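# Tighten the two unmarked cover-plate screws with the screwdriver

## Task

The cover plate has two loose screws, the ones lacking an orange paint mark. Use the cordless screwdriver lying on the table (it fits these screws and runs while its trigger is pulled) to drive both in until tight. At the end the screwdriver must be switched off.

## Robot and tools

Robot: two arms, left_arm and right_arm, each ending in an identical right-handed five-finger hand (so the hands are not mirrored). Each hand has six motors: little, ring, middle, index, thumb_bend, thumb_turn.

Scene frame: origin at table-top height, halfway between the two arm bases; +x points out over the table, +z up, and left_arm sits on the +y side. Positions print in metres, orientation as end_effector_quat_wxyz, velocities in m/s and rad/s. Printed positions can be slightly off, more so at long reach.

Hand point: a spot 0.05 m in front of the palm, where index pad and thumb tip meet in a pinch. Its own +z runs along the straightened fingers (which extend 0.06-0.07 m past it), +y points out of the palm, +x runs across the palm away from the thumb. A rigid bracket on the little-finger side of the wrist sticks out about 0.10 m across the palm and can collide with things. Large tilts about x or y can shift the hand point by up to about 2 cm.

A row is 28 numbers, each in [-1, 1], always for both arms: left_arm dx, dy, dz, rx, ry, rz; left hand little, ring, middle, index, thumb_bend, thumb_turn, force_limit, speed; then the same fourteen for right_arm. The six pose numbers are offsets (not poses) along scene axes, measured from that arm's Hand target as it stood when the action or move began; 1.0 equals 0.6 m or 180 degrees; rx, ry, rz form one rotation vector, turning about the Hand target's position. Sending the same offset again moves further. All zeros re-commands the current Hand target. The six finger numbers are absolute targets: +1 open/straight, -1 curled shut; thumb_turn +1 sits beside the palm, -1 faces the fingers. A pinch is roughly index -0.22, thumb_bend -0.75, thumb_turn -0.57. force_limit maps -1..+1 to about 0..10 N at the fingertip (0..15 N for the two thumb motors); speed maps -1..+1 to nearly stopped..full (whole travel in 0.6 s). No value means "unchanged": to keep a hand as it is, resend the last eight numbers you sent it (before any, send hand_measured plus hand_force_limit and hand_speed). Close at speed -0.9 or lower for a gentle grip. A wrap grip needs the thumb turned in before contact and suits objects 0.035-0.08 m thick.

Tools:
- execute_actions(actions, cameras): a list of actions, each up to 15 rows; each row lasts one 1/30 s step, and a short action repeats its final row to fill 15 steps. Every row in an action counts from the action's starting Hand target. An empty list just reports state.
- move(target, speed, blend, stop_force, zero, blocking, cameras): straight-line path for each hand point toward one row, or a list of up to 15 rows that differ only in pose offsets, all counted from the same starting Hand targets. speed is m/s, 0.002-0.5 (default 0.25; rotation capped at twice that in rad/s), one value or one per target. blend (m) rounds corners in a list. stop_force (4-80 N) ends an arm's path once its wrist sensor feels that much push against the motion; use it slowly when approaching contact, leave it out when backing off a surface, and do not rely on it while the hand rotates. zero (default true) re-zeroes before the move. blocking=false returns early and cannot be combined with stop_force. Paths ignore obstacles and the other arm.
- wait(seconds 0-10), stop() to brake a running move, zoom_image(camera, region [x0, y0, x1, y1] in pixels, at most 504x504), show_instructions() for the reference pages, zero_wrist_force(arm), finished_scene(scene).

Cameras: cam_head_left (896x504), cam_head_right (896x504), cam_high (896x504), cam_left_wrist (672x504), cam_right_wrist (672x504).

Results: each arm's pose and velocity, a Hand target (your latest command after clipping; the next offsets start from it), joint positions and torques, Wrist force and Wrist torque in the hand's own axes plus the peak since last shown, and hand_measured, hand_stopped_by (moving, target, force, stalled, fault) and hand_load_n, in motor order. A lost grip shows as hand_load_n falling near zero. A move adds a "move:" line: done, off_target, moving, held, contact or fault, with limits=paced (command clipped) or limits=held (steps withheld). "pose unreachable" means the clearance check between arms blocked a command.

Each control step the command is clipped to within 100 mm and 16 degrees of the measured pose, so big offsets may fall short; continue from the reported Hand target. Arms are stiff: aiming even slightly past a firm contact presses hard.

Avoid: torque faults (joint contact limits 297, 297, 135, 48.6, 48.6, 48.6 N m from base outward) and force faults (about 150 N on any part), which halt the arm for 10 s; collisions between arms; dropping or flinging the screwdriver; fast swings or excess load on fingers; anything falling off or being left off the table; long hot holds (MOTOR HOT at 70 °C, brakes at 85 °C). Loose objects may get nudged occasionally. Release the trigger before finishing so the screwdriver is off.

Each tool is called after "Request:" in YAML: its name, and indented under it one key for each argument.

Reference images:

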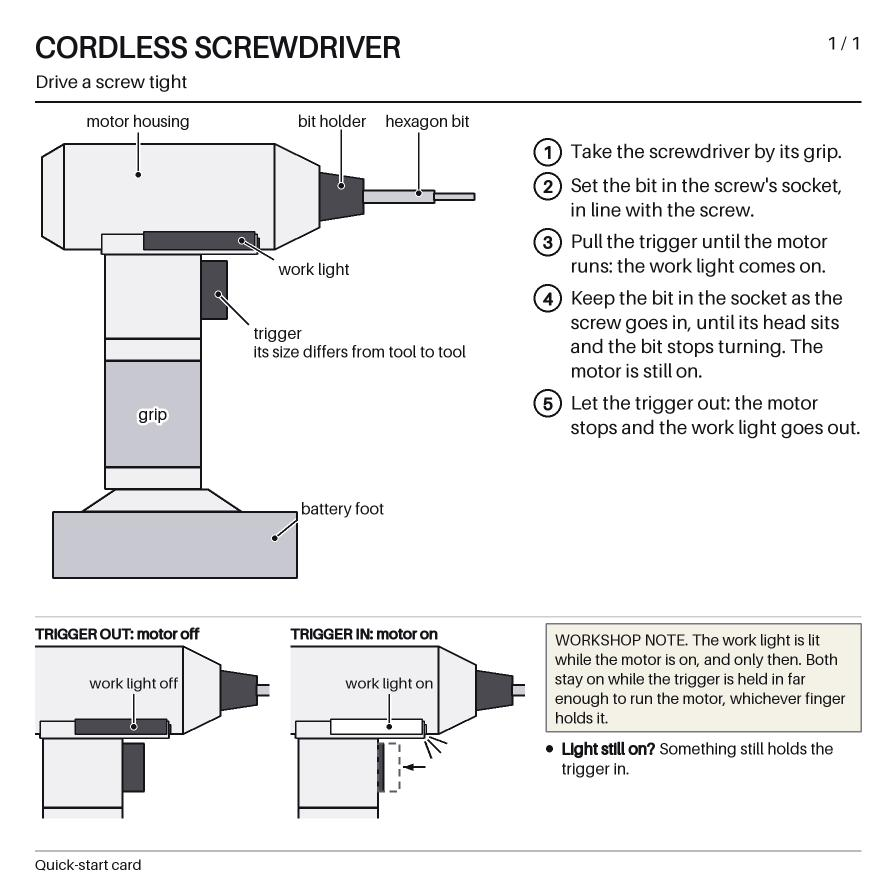

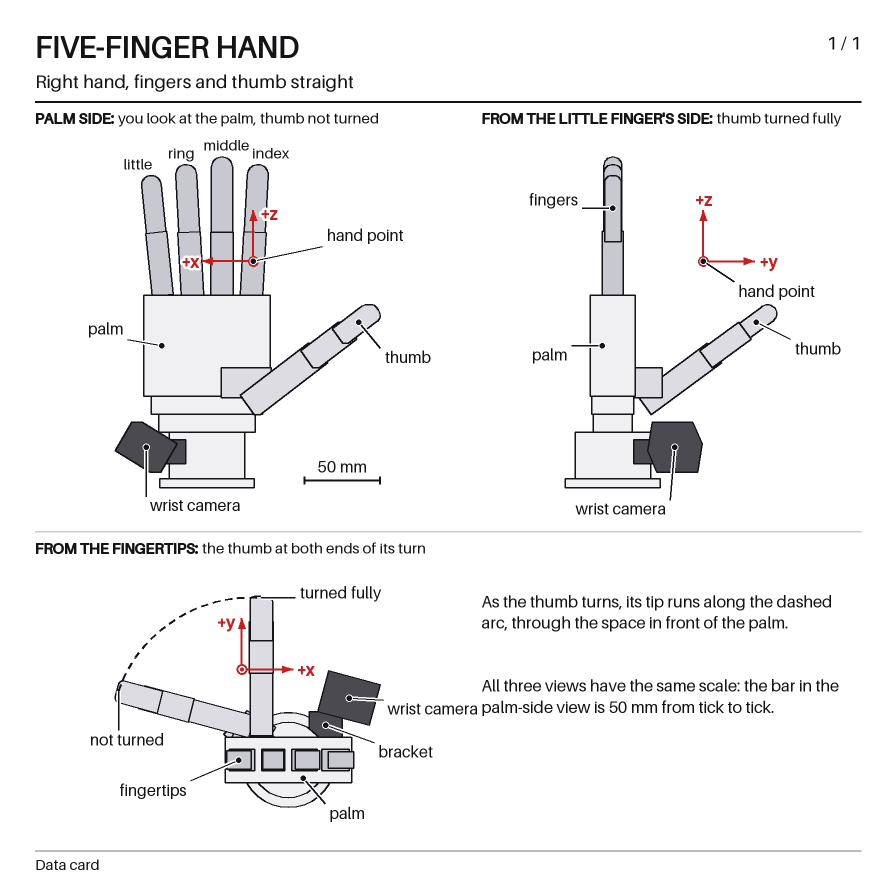

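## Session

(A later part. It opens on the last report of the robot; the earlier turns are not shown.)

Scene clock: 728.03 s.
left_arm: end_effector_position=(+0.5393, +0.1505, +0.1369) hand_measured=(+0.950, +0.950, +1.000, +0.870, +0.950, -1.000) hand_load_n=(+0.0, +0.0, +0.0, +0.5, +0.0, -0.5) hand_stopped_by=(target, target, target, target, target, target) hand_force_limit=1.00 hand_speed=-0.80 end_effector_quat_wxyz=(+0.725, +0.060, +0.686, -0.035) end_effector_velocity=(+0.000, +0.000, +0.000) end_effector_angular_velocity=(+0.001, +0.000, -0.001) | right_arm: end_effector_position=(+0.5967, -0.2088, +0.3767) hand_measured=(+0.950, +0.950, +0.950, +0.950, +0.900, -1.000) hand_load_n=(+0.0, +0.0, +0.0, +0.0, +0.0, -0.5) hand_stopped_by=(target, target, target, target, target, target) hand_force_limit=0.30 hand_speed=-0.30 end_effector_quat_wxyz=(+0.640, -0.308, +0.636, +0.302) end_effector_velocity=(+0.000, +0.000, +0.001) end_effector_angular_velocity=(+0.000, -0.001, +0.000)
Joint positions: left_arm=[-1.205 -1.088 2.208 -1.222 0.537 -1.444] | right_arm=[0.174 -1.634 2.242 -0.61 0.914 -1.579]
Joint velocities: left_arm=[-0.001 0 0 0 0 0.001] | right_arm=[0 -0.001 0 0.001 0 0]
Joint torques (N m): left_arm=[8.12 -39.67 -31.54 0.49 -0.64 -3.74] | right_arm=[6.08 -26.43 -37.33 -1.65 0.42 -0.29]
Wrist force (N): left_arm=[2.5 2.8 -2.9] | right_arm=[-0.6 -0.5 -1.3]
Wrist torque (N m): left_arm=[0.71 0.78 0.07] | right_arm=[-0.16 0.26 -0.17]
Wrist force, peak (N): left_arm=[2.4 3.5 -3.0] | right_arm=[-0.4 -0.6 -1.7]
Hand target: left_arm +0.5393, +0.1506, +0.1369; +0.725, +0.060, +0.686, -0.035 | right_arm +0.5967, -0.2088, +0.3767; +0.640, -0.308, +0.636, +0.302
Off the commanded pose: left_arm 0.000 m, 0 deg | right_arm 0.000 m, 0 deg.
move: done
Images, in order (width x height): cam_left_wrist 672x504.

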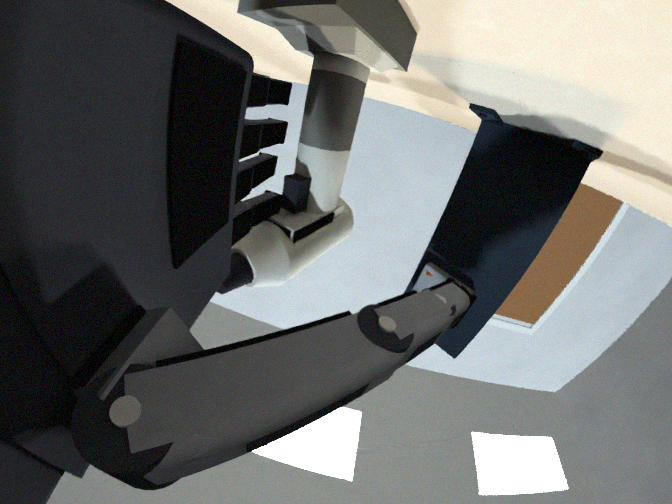

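Request:
move:
  target: [-0.025,0,0,0,0,0,0.95,0.95,1.0,0.87,0.95,-1,1,-0.8,0,0,0,0,0,0,0.95,0.95,0.95,0.95,0.9,-1,0.3,-0.3]
  speed: 0.02
  cameras: ["cam_left_wrist","cam_head_left"]

Request:
zoom_image:
  camera: "cam_left_wrist"
  region: [200, 20, 420, 320]

Scene clock: 729.17 s.
left_arm: end_effector_position=(+0.5242, +0.1506, +0.1369) hand_measured=(+0.950, +0.950, +1.000, +0.870, +0.950, -1.000) hand_load_n=(+0.0, +0.0, +0.0, +0.5, +0.0, -0.5) hand_stopped_by=(target, target, target, target, target, target) hand_force_limit=1.00 hand_speed=-0.80 end_effector_quat_wxyz=(+0.725, +0.060, +0.686, -0.035) end_effector_velocity=(+0.001, +0.000, +0.000) end_effector_angular_velocity=(+0.001, -0.001, +0.000) | right_arm: end_effector_position=(+0.5967, -0.2088, +0.3767) hand_measured=(+0.950, +0.950, +0.950, +0.950, +0.900, -1.000) hand_load_n=(+0.0, +0.0, +0.0, -0.5, +0.0, +0.0) hand_stopped_by=(target, target, target, target, target, target) hand_force_limit=0.30 hand_speed=-0.30 end_effector_quat_wxyz=(+0.640, -0.308, +0.636, +0.302) end_effector_velocity=(+0.000, +0.000, -0.001) end_effector_angular_velocity=(+0.000, +0.002, +0.000)
Joint positions: left_arm=[-1.231 -1.098 2.228 -1.238 0.511 -1.439] | right_arm=[0.174 -1.634 2.242 -0.61 0.914 -1.579]
Joint velocities: left_arm=[0.002 0 0 0 0.002 0.002] | right_arm=[0 0.001 0 0.001 0 0]
Joint torques (N m): left_arm=[11.61 -55.99 -26.84 -2.62 2.06 2.19] | right_arm=[5.27 -26.76 -38.15 -1.68 0.34 -0.35]
Wrist force (N): left_arm=[2.7 3.2 -2.3] | right_arm=[-0.5 -0.5 -1.6]
Wrist torque (N m): left_arm=[0.71 0.79 0.11] | right_arm=[-0.14 0.25 -0.17]
Wrist force, peak (N): left_arm=[4.1 3.7 -2.3] | right_arm=[-0.9 -1.0 -1.4]
Hand target: left_arm +0.5243, +0.1506, +0.1369; +0.725, +0.060, +0.686, -0.035 | right_arm +0.5967, -0.2088, +0.3767; +0.640, -0.308, +0.636, +0.302
Off the commanded pose: left_arm 0.000 m, 0 deg | right_arm 0.000 m, 0 deg.
move: done
Images, in order (width x height): cam_head_left 896x504, cam_left_wrist 672x504.

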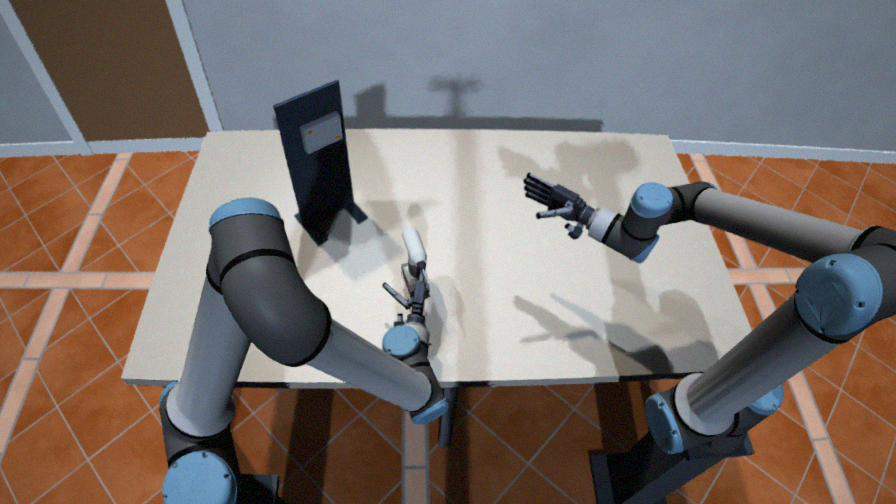

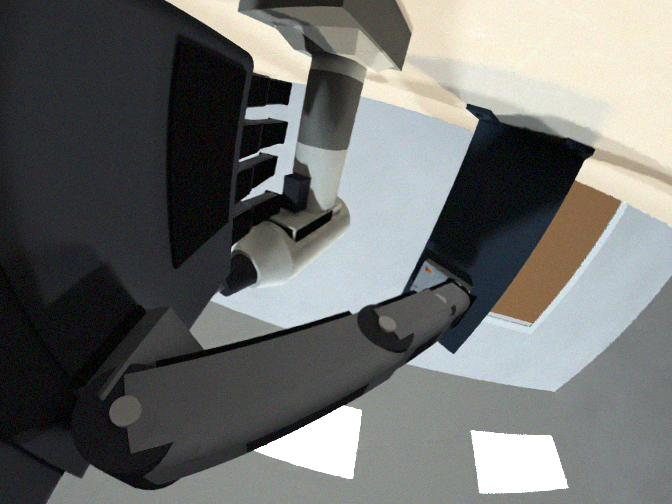

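Scaled by 1.680 from the camera's 672x504 image, which has a finer 960x720 frame.

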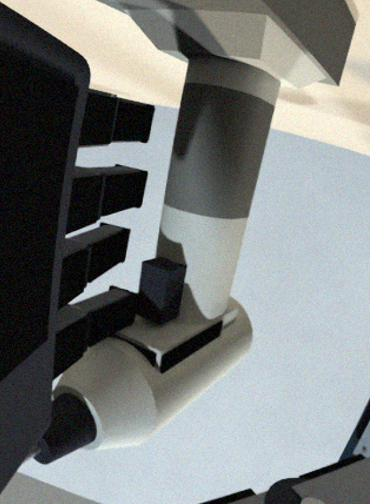

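Request:
wait:
  seconds: 0

Request:
zoom_image:
  camera: "cam_head_left"
  region: [370, 210, 470, 350]

Request:
zoom_image:
  camera: "cam_high"
  region: [350, 270, 470, 390]

Request:
zoom_image:
  camera: "cam_head_right"
  region: [370, 210, 470, 350]

Scene clock: 729.67 s.
left_arm: end_effector_position=(+0.5243, +0.1506, +0.1369) hand_measured=(+0.950, +0.950, +1.000, +0.870, +0.950, -1.000) hand_load_n=(+0.0, +0.0, +0.0, +0.5, +0.0, +0.0) hand_stopped_by=(target, target, target, target, target, target) hand_force_limit=1.00 hand_speed=-0.80 end_effector_quat_wxyz=(+0.725, +0.060, +0.686, -0.035) end_effector_velocity=(+0.000, -0.001, +0.000) end_effector_angular_velocity=(-0.002, +0.000, -0.001) | right_arm: end_effector_position=(+0.5967, -0.2088, +0.3767) hand_measured=(+0.950, +0.950, +0.950, +0.950, +0.900, -1.000) hand_load_n=(+0.0, +0.0, +0.0, +0.0, +0.0, +0.0) hand_stopped_by=(target, target, target, target, target, target) hand_force_limit=0.30 hand_speed=-0.30 end_effector_quat_wxyz=(+0.640, -0.308, +0.636, +0.302) end_effector_velocity=(+0.000, +0.000, +0.000) end_effector_angular_velocity=(+0.000, +0.000, +0.000)
Joint positions: left_arm=[-1.23 -1.098 2.228 -1.237 0.512 -1.439] | right_arm=[0.174 -1.634 2.242 -0.61 0.914 -1.579]
Joint velocities: left_arm=[-0.001 0 0 -0.001 0 -0.001] | right_arm=[0 0 0 0.001 0 0]
Joint torques (N m): left_arm=[8.99 -42.23 -33.86 1.09 2.79 -0.19] | right_arm=[5.58 -27.06 -38.26 -1.66 0.35 -0.08]
Wrist force (N): left_arm=[3.2 2.9 -2.7] | right_arm=[-0.9 -0.9 -1.3]
Wrist torque (N m): left_arm=[0.67 0.77 0.12] | right_arm=[-0.23 0.30 -0.21]
Wrist force, peak (N): left_arm=[3.1 3.3 -2.7] | right_arm=[-1.0 -0.4 -1.5]
Hand target: left_arm +0.5243, +0.1506, +0.1369; +0.725, +0.060, +0.686, -0.035 | right_arm +0.5967, -0.2088, +0.3767; +0.640, -0.308, +0.636, +0.302
Off the commanded pose: left_arm 0.000 m, 0 deg | right_arm 0.000 m, 0 deg.

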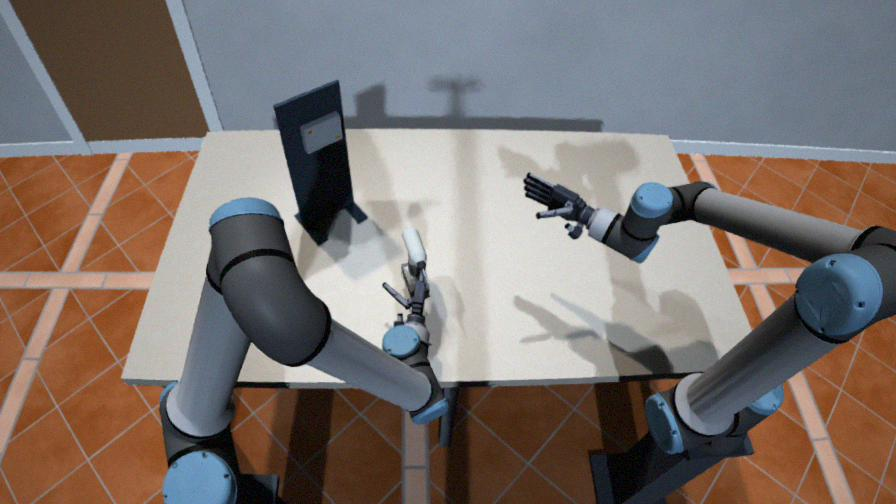

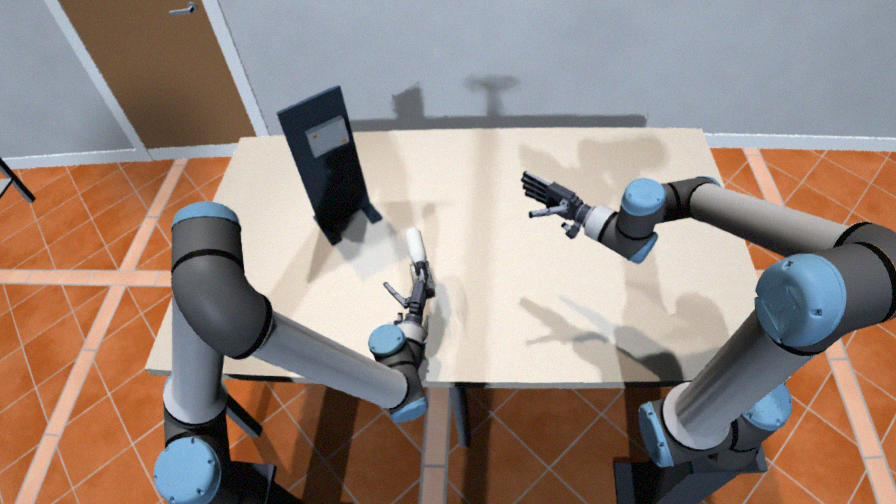

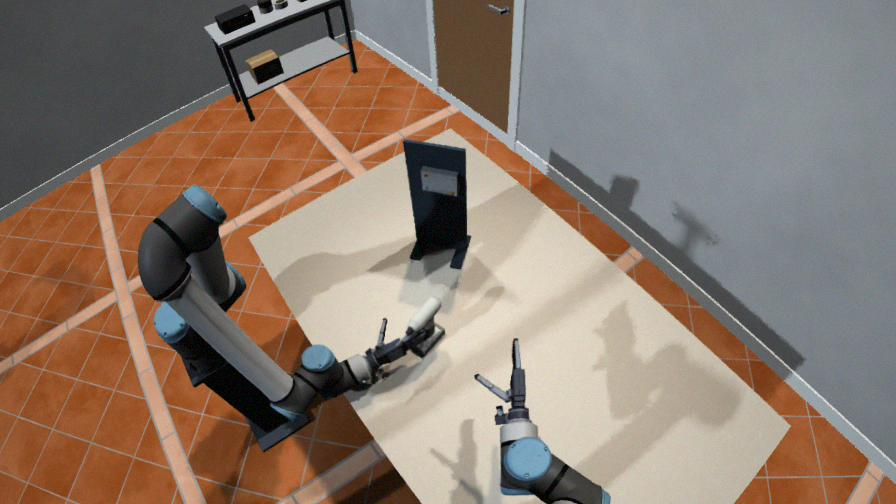

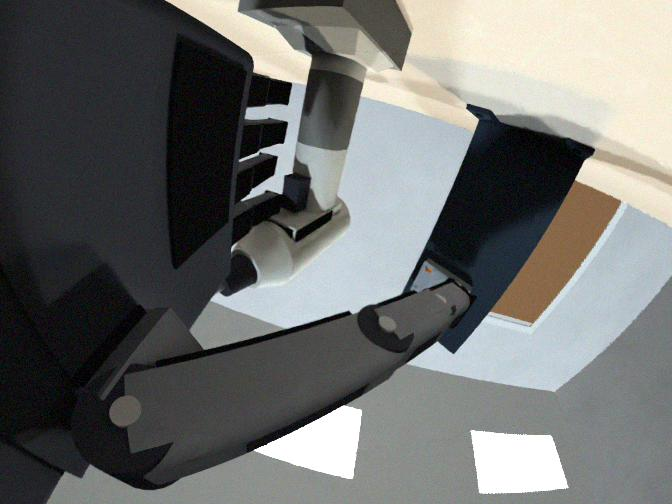

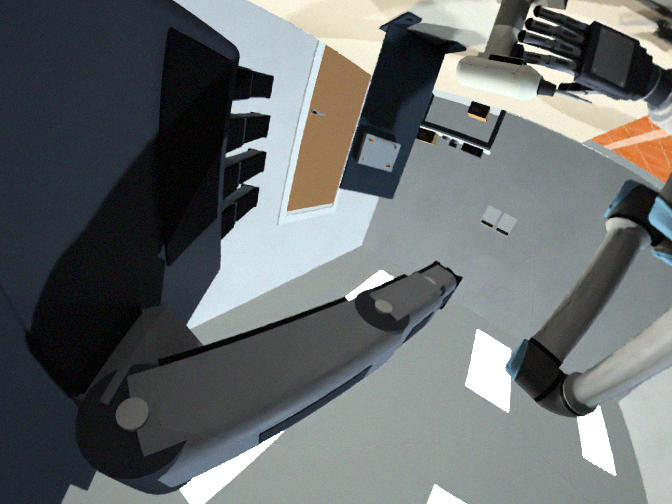

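Scaled by 3.600.

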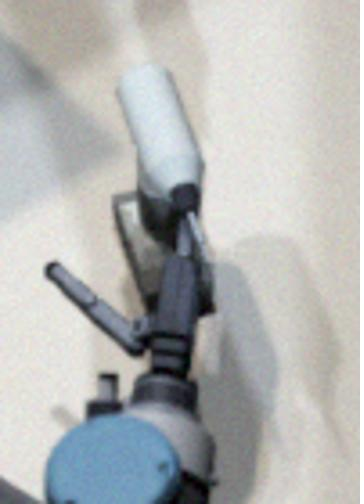

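Scaled by 4.200.

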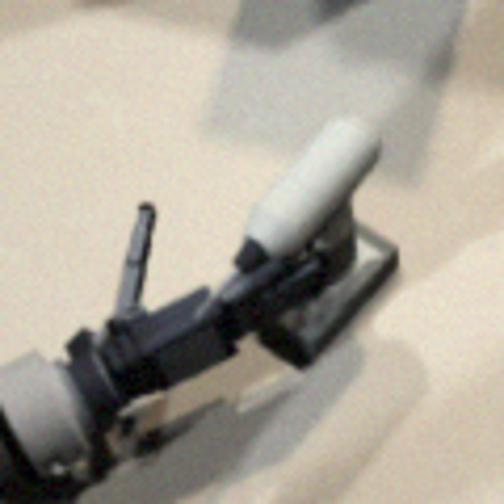

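Scaled by 3.600.

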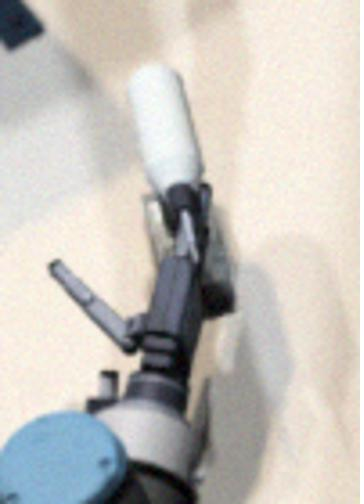

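Request:
zoom_image:
  camera: "cam_head_right"
  region: [405, 245, 445, 305]

Request:
zoom_image:
  camera: "cam_head_left"
  region: [395, 245, 435, 305]

Request:
zoom_image:
  camera: "cam_right_wrist"
  region: [480, 0, 600, 120]

Request:
zoom_image:
  camera: "cam_left_wrist"
  region: [215, 140, 365, 300]

Scaled by 8.400.

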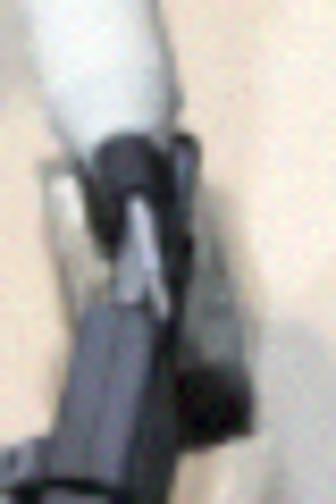

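Scaled by 8.400.

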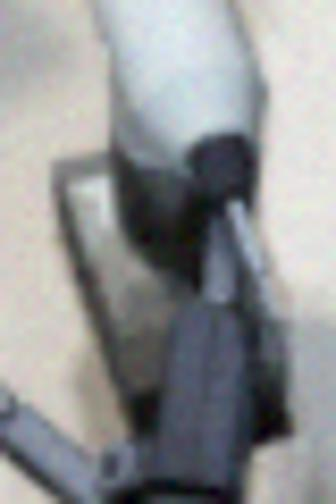

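Scaled by 4.200 from the camera's 672x504 image, which has a finer 960x720 frame.

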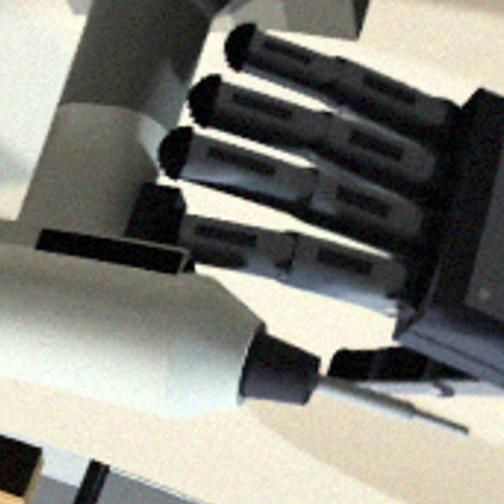

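Scaled by 3.150 from the camera's 672x504 image, which has a finer 960x720 frame.

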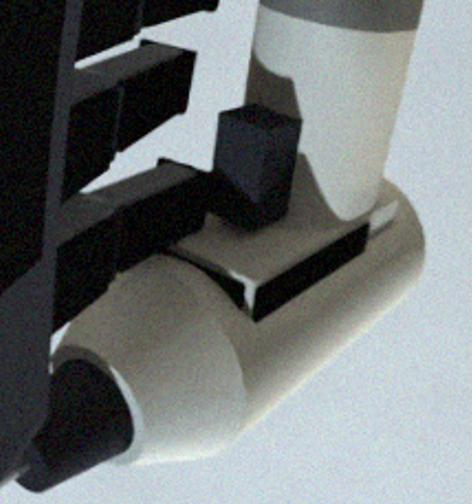

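Request:
move:
  target: [0,0,0,0,0,0,0.95,0.95,1.0,0.7,0.95,-1,0,-0.8,0,0,0,0,0,0,0.95,0.95,0.95,0.95,0.9,-1,0.3,-0.3]
  cameras: ["cam_left_wrist","cam_right_wrist"]

Request:
zoom_image:
  camera: "cam_right_wrist"
  region: [480, 0, 600, 120]

Request:
zoom_image:
  camera: "cam_left_wrist"
  region: [215, 140, 365, 300]

Scene clock: 731.37 s.
left_arm: end_effector_position=(+0.5243, +0.1506, +0.1369) hand_measured=(+0.950, +0.950, +1.000, +0.700, +0.950, -1.000) hand_load_n=(+0.0, +0.0, +0.0, +0.5, +0.0, +0.0) hand_stopped_by=(target, target, target, target, target, target) hand_force_limit=0.00 hand_speed=-0.80 end_effector_quat_wxyz=(+0.725, +0.060, +0.686, -0.035) end_effector_velocity=(+0.000, +0.000, +0.000) end_effector_angular_velocity=(+0.000, +0.000, +0.001) | right_arm: end_effector_position=(+0.5967, -0.2088, +0.3767) hand_measured=(+0.950, +0.950, +0.950, +0.950, +0.900, -1.000) hand_load_n=(+0.0, +0.0, +0.0, +0.0, +0.0, -0.5) hand_stopped_by=(target, target, target, target, target, target) hand_force_limit=0.30 hand_speed=-0.30 end_effector_quat_wxyz=(+0.640, -0.308, +0.636, +0.302) end_effector_velocity=(+0.000, +0.000, +0.000) end_effector_angular_velocity=(+0.000, +0.001, +0.000)
Joint positions: left_arm=[-1.23 -1.097 2.228 -1.237 0.512 -1.439] | right_arm=[0.174 -1.634 2.242 -0.61 0.914 -1.579]
Joint velocities: left_arm=[0 0 0 0 -0.001 0] | right_arm=[0 0 0 0.001 0 0]
Joint torques (N m): left_arm=[7.04 -37.92 -29.86 -0.19 1.77 -2.16] | right_arm=[4.94 -27.76 -38.9 -1.37 0.37 -0.26]
Wrist force (N): left_arm=[2.3 2.9 -3.0] | right_arm=[-0.9 -0.3 -1.4]
Wrist torque (N m): left_arm=[0.74 0.72 0.04] | right_arm=[-0.13 0.31 -0.19]
Wrist force, peak (N): left_arm=[3.0 3.2 -3.1] | right_arm=[-1.1 -0.6 -1.5]
Hand target: left_arm +0.5243, +0.1506, +0.1369; +0.725, +0.060, +0.686, -0.035 | right_arm +0.5967, -0.2088, +0.3767; +0.640, -0.308, +0.636, +0.302
Off the commanded pose: left_arm 0.000 m, 0 deg | right_arm 0.000 m, 0 deg.
move: done
Images, in order (width x height): cam_left_wrist 672x504, cam_right_wrist 672x504.

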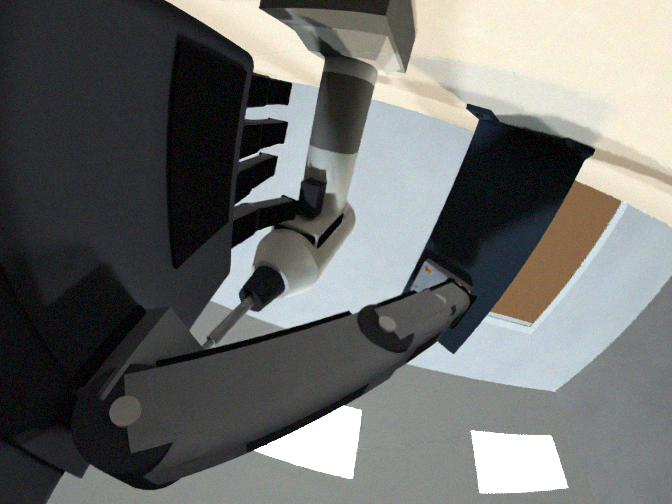

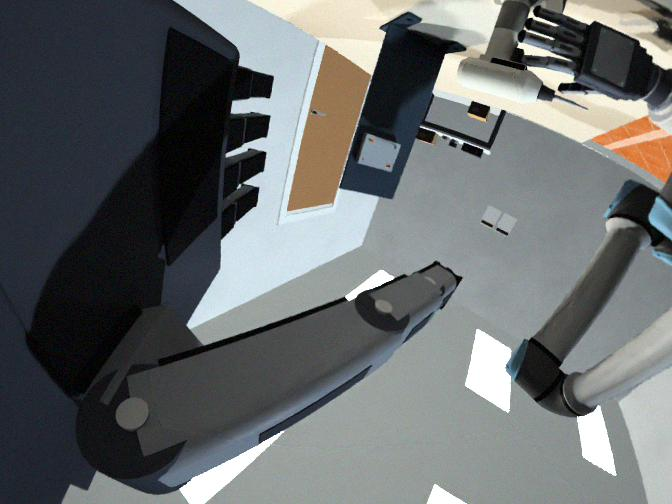

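Scaled by 4.200 from the camera's 672x504 image, which has a finer 960x720 frame.

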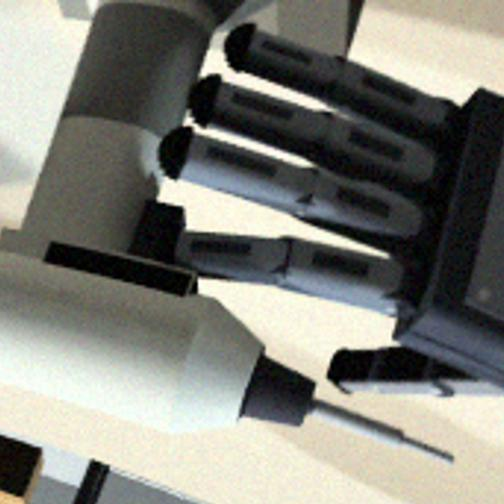

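Scaled by 3.150 from the camera's 672x504 image, which has a finer 960x720 frame.

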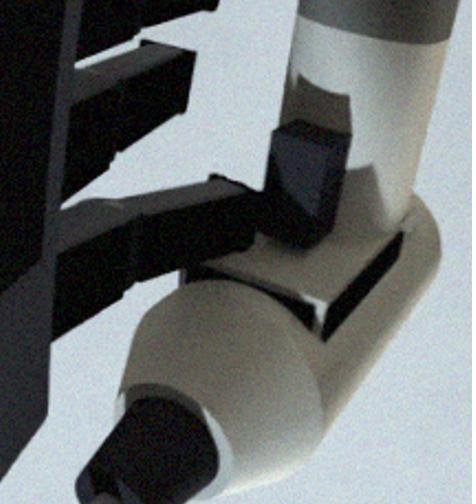

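Request:
move:
  target: [0,-0.02,0,0,0,0,1,1,1.0,1,0.95,-1,0,-0.7,0,0,0,0,0,0,0.95,0.95,0.95,0.95,0.9,-1,0.3,-0.3]
  cameras: ["cam_left_wrist","cam_right_wrist"]
  speed: 0.03

Request:
zoom_image:
  camera: "cam_right_wrist"
  region: [480, 0, 600, 120]

Request:
zoom_image:
  camera: "cam_left_wrist"
  region: [215, 140, 365, 300]

Scene clock: 732.37 s.
left_arm: end_effector_position=(+0.5243, +0.1384, +0.1368) hand_measured=(+1.000, +1.000, +1.000, +1.000, +0.950, -1.000) hand_load_n=(+0.0, +0.0, +0.0, +0.0, +0.0, +0.0) hand_stopped_by=(target, target, target, target, target, target) hand_force_limit=0.00 hand_speed=-0.70 end_effector_quat_wxyz=(+0.724, +0.060, +0.686, -0.035) end_effector_velocity=(+0.000, +0.001, +0.000) end_effector_angular_velocity=(+0.000, +0.000, +0.000) | right_arm: end_effector_position=(+0.5967, -0.2088, +0.3767) hand_measured=(+0.950, +0.950, +0.950, +0.950, +0.900, -1.000) hand_load_n=(+0.0, +0.0, +0.0, +0.0, +0.0, -0.5) hand_stopped_by=(target, target, target, target, target, target) hand_force_limit=0.30 hand_speed=-0.30 end_effector_quat_wxyz=(+0.640, -0.308, +0.636, +0.302) end_effector_velocity=(+0.000, +0.000, -0.001) end_effector_angular_velocity=(-0.001, +0.002, +0.000)
Joint positions: left_arm=[-1.239 -1.089 2.21 -1.229 0.504 -1.437] | right_arm=[0.174 -1.634 2.242 -0.61 0.914 -1.579]
Joint velocities: left_arm=[0.001 0 0.001 0 0 0] | right_arm=[0 0.001 0 0.001 0 0]
Joint torques (N m): left_arm=[7.12 -68.9 -5.96 -4.3 1.74 2.43] | right_arm=[4.18 -27.53 -39.27 -1.23 0.41 -0.26]
Wrist force (N): left_arm=[1.9 2.9 -2.8] | right_arm=[-0.6 -0.5 -1.3]
Wrist torque (N m): left_arm=[0.76 0.74 0.10] | right_arm=[-0.16 0.26 -0.17]
Wrist force, peak (N): left_arm=[3.0 4.5 -2.4] | right_arm=[-0.7 -0.6 -1.6]
Hand target: left_arm +0.5243, +0.1386, +0.1368; +0.725, +0.060, +0.686, -0.035 | right_arm +0.5967, -0.2088, +0.3767; +0.640, -0.308, +0.636, +0.302
Off the commanded pose: left_arm 0.000 m, 0 deg | right_arm 0.000 m, 0 deg.
move: done
Images, in order (width x height): cam_left_wrist 672x504, cam_right_wrist 672x504.

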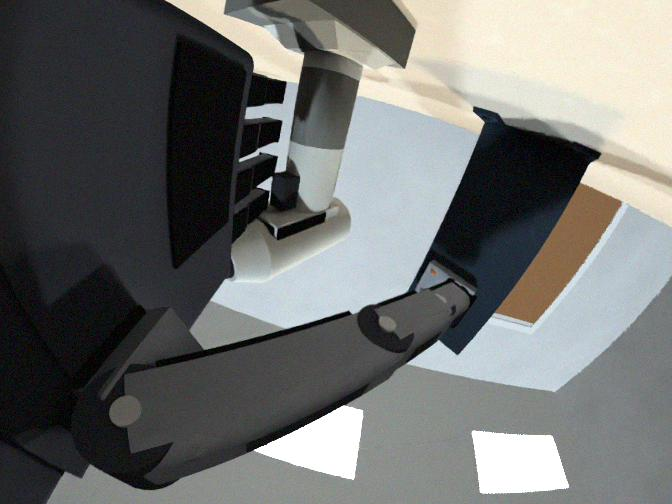

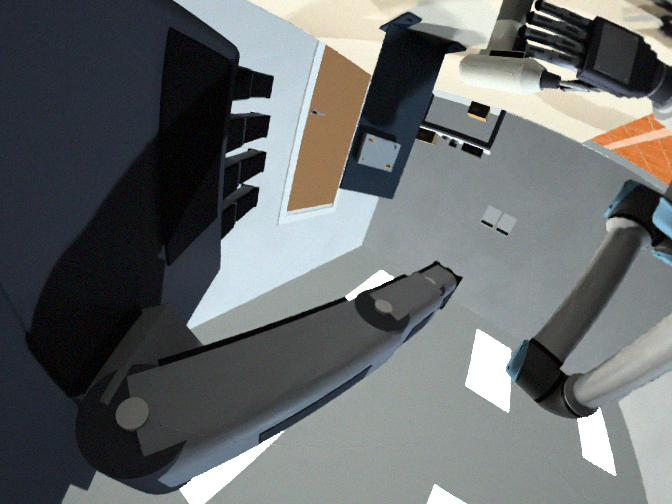

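Scaled by 4.200 from the camera's 672x504 image, which has a finer 960x720 frame.

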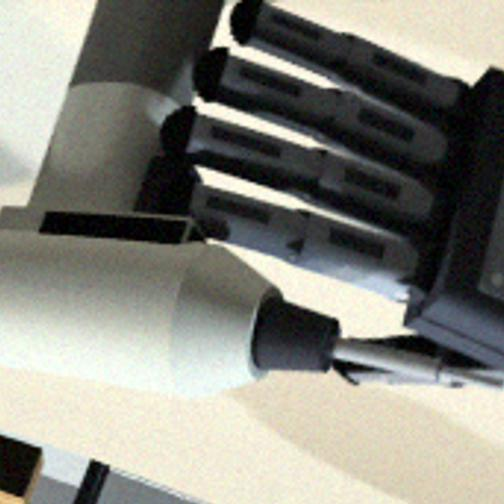

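Scaled by 3.150 from the camera's 672x504 image, which has a finer 960x720 frame.

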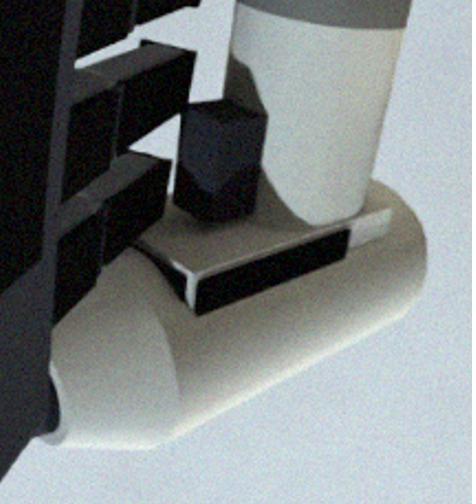

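Request:
move:
  target: [0,0,-0.0133,0,0,0,1,1,1.0,1,0.95,-1,0,-0.7,0,0,0,0,0,0,0.95,0.95,0.95,0.95,0.9,-1,0.3,-0.3]
  cameras: ["cam_left_wrist","cam_right_wrist","cam_high"]
  speed: 0.01
  stop_force: 5

Request:
zoom_image:
  camera: "cam_right_wrist"
  region: [480, 0, 600, 120]

Request:
zoom_image:
  camera: "cam_left_wrist"
  region: [215, 140, 365, 300]

Scene clock: 736.43 s.
left_arm: end_effector_position=(+0.5243, +0.1386, +0.1288) hand_measured=(+1.000, +1.000, +1.000, +1.000, +0.950, -1.000) hand_load_n=(+0.0, +0.0, +0.0, +0.0, +0.0, +0.0) hand_stopped_by=(target, target, target, target, target, target) hand_force_limit=0.00 hand_speed=-0.70 end_effector_quat_wxyz=(+0.724, +0.060, +0.686, -0.035) end_effector_velocity=(+0.000, +0.000, +0.001) end_effector_angular_velocity=(+0.000, +0.000, +0.000) | right_arm: end_effector_position=(+0.5967, -0.2088, +0.3767) hand_measured=(+0.950, +0.950, +0.950, +0.950, +0.900, -1.000) hand_load_n=(+0.0, +0.0, +0.0, +0.0, +0.0, +0.0) hand_stopped_by=(target, target, target, target, target, target) hand_force_limit=0.30 hand_speed=-0.30 end_effector_quat_wxyz=(+0.640, -0.308, +0.636, +0.302) end_effector_velocity=(+0.000, +0.000, +0.001) end_effector_angular_velocity=(+0.000, -0.001, +0.000)
Joint positions: left_arm=[-1.238 -1.074 2.211 -1.245 0.504 -1.437] | right_arm=[0.174 -1.634 2.242 -0.61 0.914 -1.579]
Joint velocities: left_arm=[0 -0.001 0 0.001 0 0] | right_arm=[0 -0.001 0 0 0 0]
Joint torques (N m): left_arm=[10.74 -71.22 -6.84 1.74 2.34 -0.16] | right_arm=[1.74 -29.38 -40.19 -0.88 0.52 -0.12]
Wrist force (N): left_arm=[-2.0 3.5 -2.3] | right_arm=[-0.7 -0.6 -1.4]
Wrist torque (N m): left_arm=[0.68 0.47 -0.11] | right_arm=[-0.17 0.27 -0.19]
Wrist force, peak (N): left_arm=[2.1 3.2 -3.4] | right_arm=[-0.4 -0.6 -1.9]
Hand target: left_arm +0.5243, +0.1386, +0.1288; +0.725, +0.060, +0.686, -0.035 | right_arm +0.5967, -0.2088, +0.3767; +0.640, -0.308, +0.636, +0.302
Off the commanded pose: left_arm 0.000 m, 0 deg | right_arm 0.000 m, 0 deg.
move: done
Images, in order (width x height): cam_high 896x504, cam_left_wrist 672x504, cam_right_wrist 672x504.

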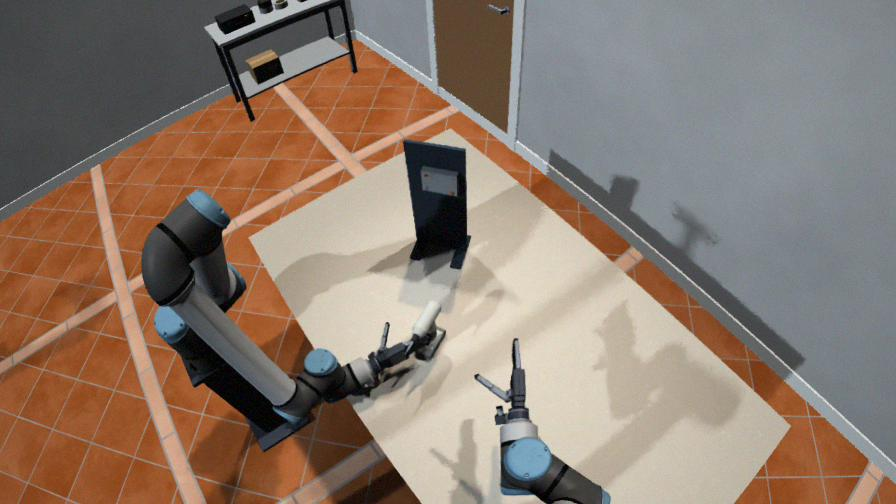

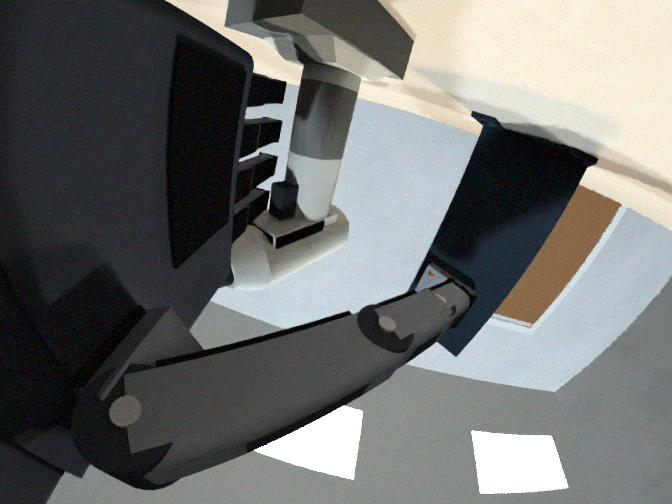

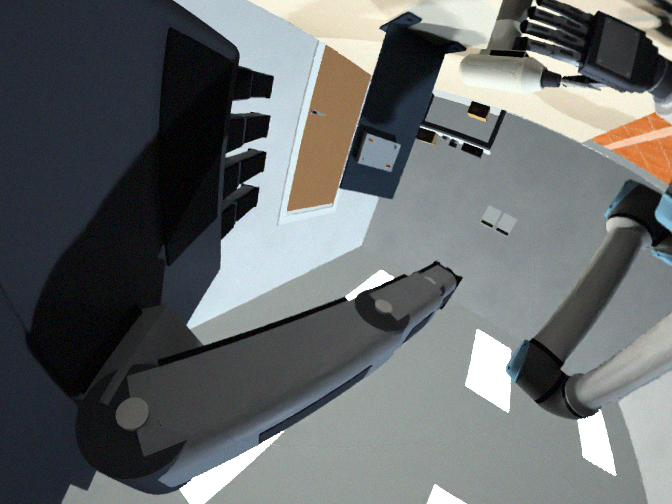

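Scaled by 4.200 from the camera's 672x504 image, which has a finer 960x720 frame.

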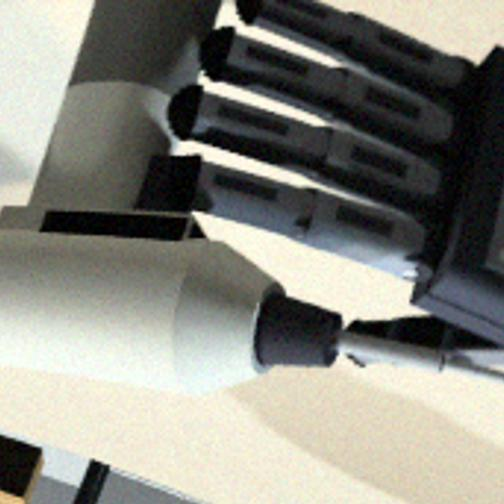

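Scaled by 3.150 from the camera's 672x504 image, which has a finer 960x720 frame.

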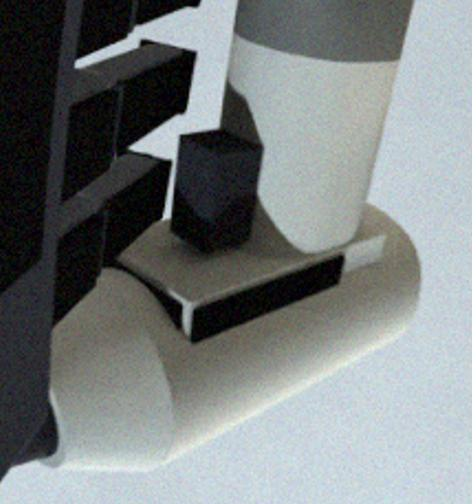

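Request:
move:
  target: [-0.02,0,0,0,0,0,1,1,1.0,1,0.95,-1,0,-0.7,0,0,0,0,0,0,0.95,0.95,0.95,0.95,0.9,-1,0.3,-0.3]
  cameras: ["cam_left_wrist","cam_right_wrist","cam_high"]
  speed: 0.02

Request:
zoom_image:
  camera: "cam_right_wrist"
  region: [480, 0, 600, 120]

Request:
zoom_image:
  camera: "cam_left_wrist"
  region: [215, 140, 365, 300]

Scene clock: 737.50 s.
left_arm: end_effector_position=(+0.5121, +0.1387, +0.1289) hand_measured=(+1.000, +1.000, +1.000, +1.000, +0.950, -1.000) hand_load_n=(+0.0, +0.0, +0.0, +0.0, +0.0, -0.5) hand_stopped_by=(target, target, target, target, target, target) hand_force_limit=0.00 hand_speed=-0.70 end_effector_quat_wxyz=(+0.724, +0.060, +0.686, -0.035) end_effector_velocity=(+0.001, +0.002, +0.000) end_effector_angular_velocity=(+0.000, +0.000, +0.002) | right_arm: end_effector_position=(+0.5967, -0.2088, +0.3767) hand_measured=(+0.950, +0.950, +0.950, +0.950, +0.900, -1.000) hand_load_n=(+0.0, +0.0, +0.0, +0.0, +0.0, +0.0) hand_stopped_by=(target, target, target, target, target, target) hand_force_limit=0.30 hand_speed=-0.30 end_effector_quat_wxyz=(+0.640, -0.308, +0.636, +0.302) end_effector_velocity=(+0.000, +0.000, -0.001) end_effector_angular_velocity=(+0.000, +0.002, +0.000)
Joint positions: left_arm=[-1.259 -1.081 2.227 -1.258 0.483 -1.432] | right_arm=[0.174 -1.634 2.242 -0.61 0.914 -1.579]
Joint velocities: left_arm=[0.003 0 0 0 0.001 0] | right_arm=[0 0.001 0 0 0 0]
Joint torques (N m): left_arm=[11.68 -52.39 -22.67 -1.31 1.92 3.27] | right_arm=[2.23 -29.13 -40.02 -0.67 0.6 -0.3]
Wrist force (N): left_arm=[-1.8 3.2 -2.7] | right_arm=[-0.7 -0.8 -1.2]
Wrist torque (N m): left_arm=[0.67 0.45 -0.10] | right_arm=[-0.21 0.27 -0.19]
Wrist force, peak (N): left_arm=[-2.5 3.6 -2.6] | right_arm=[-0.8 -0.8 -1.7]
Hand target: left_arm +0.5123, +0.1386, +0.1288; +0.724, +0.060, +0.686, -0.035 | right_arm +0.5967, -0.2088, +0.3767; +0.640, -0.308, +0.636, +0.302
Off the commanded pose: left_arm 0.000 m, 0 deg | right_arm 0.000 m, 0 deg.
move: done
Images, in order (width x height): cam_high 896x504, cam_left_wrist 672x504, cam_right_wrist 672x504.

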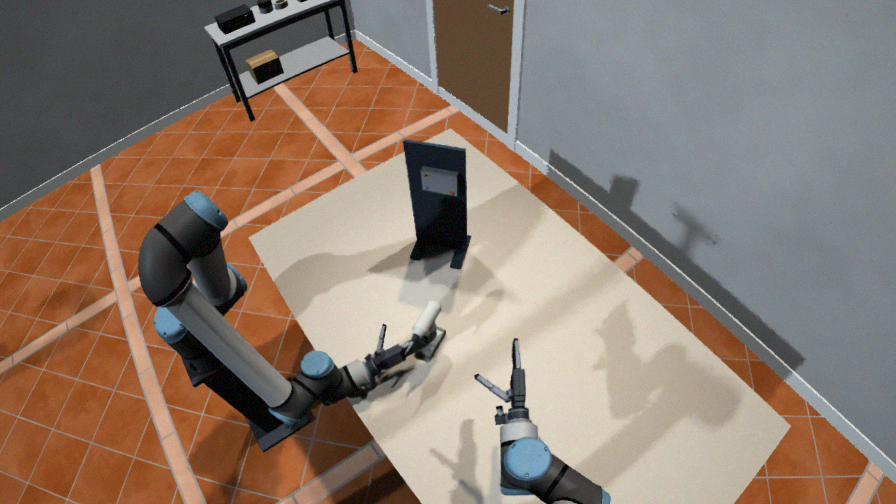

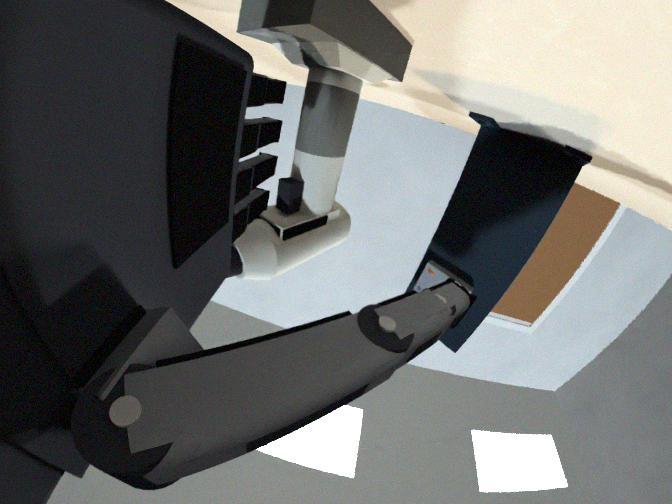

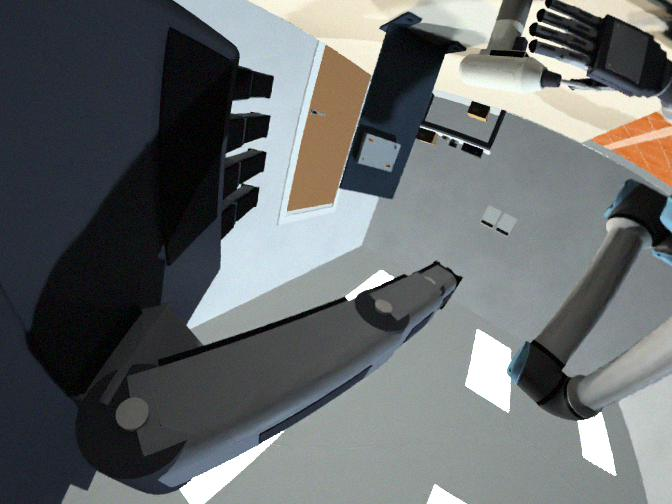

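Scaled by 4.200 from the camera's 672x504 image, which has a finer 960x720 frame.

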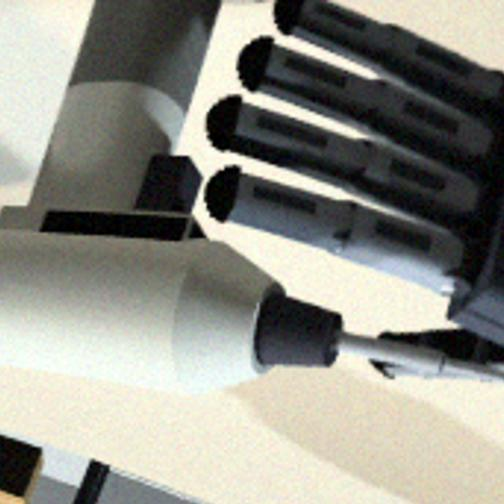

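Scaled by 3.150 from the camera's 672x504 image, which has a finer 960x720 frame.

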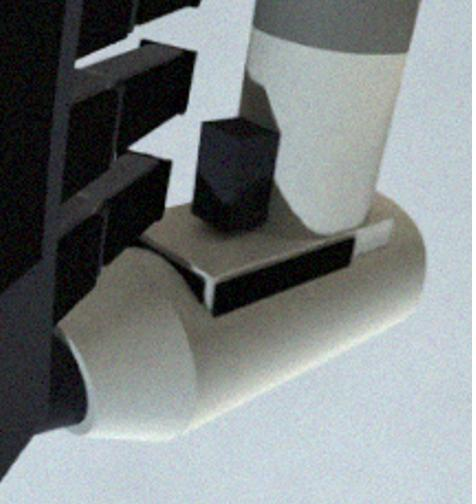

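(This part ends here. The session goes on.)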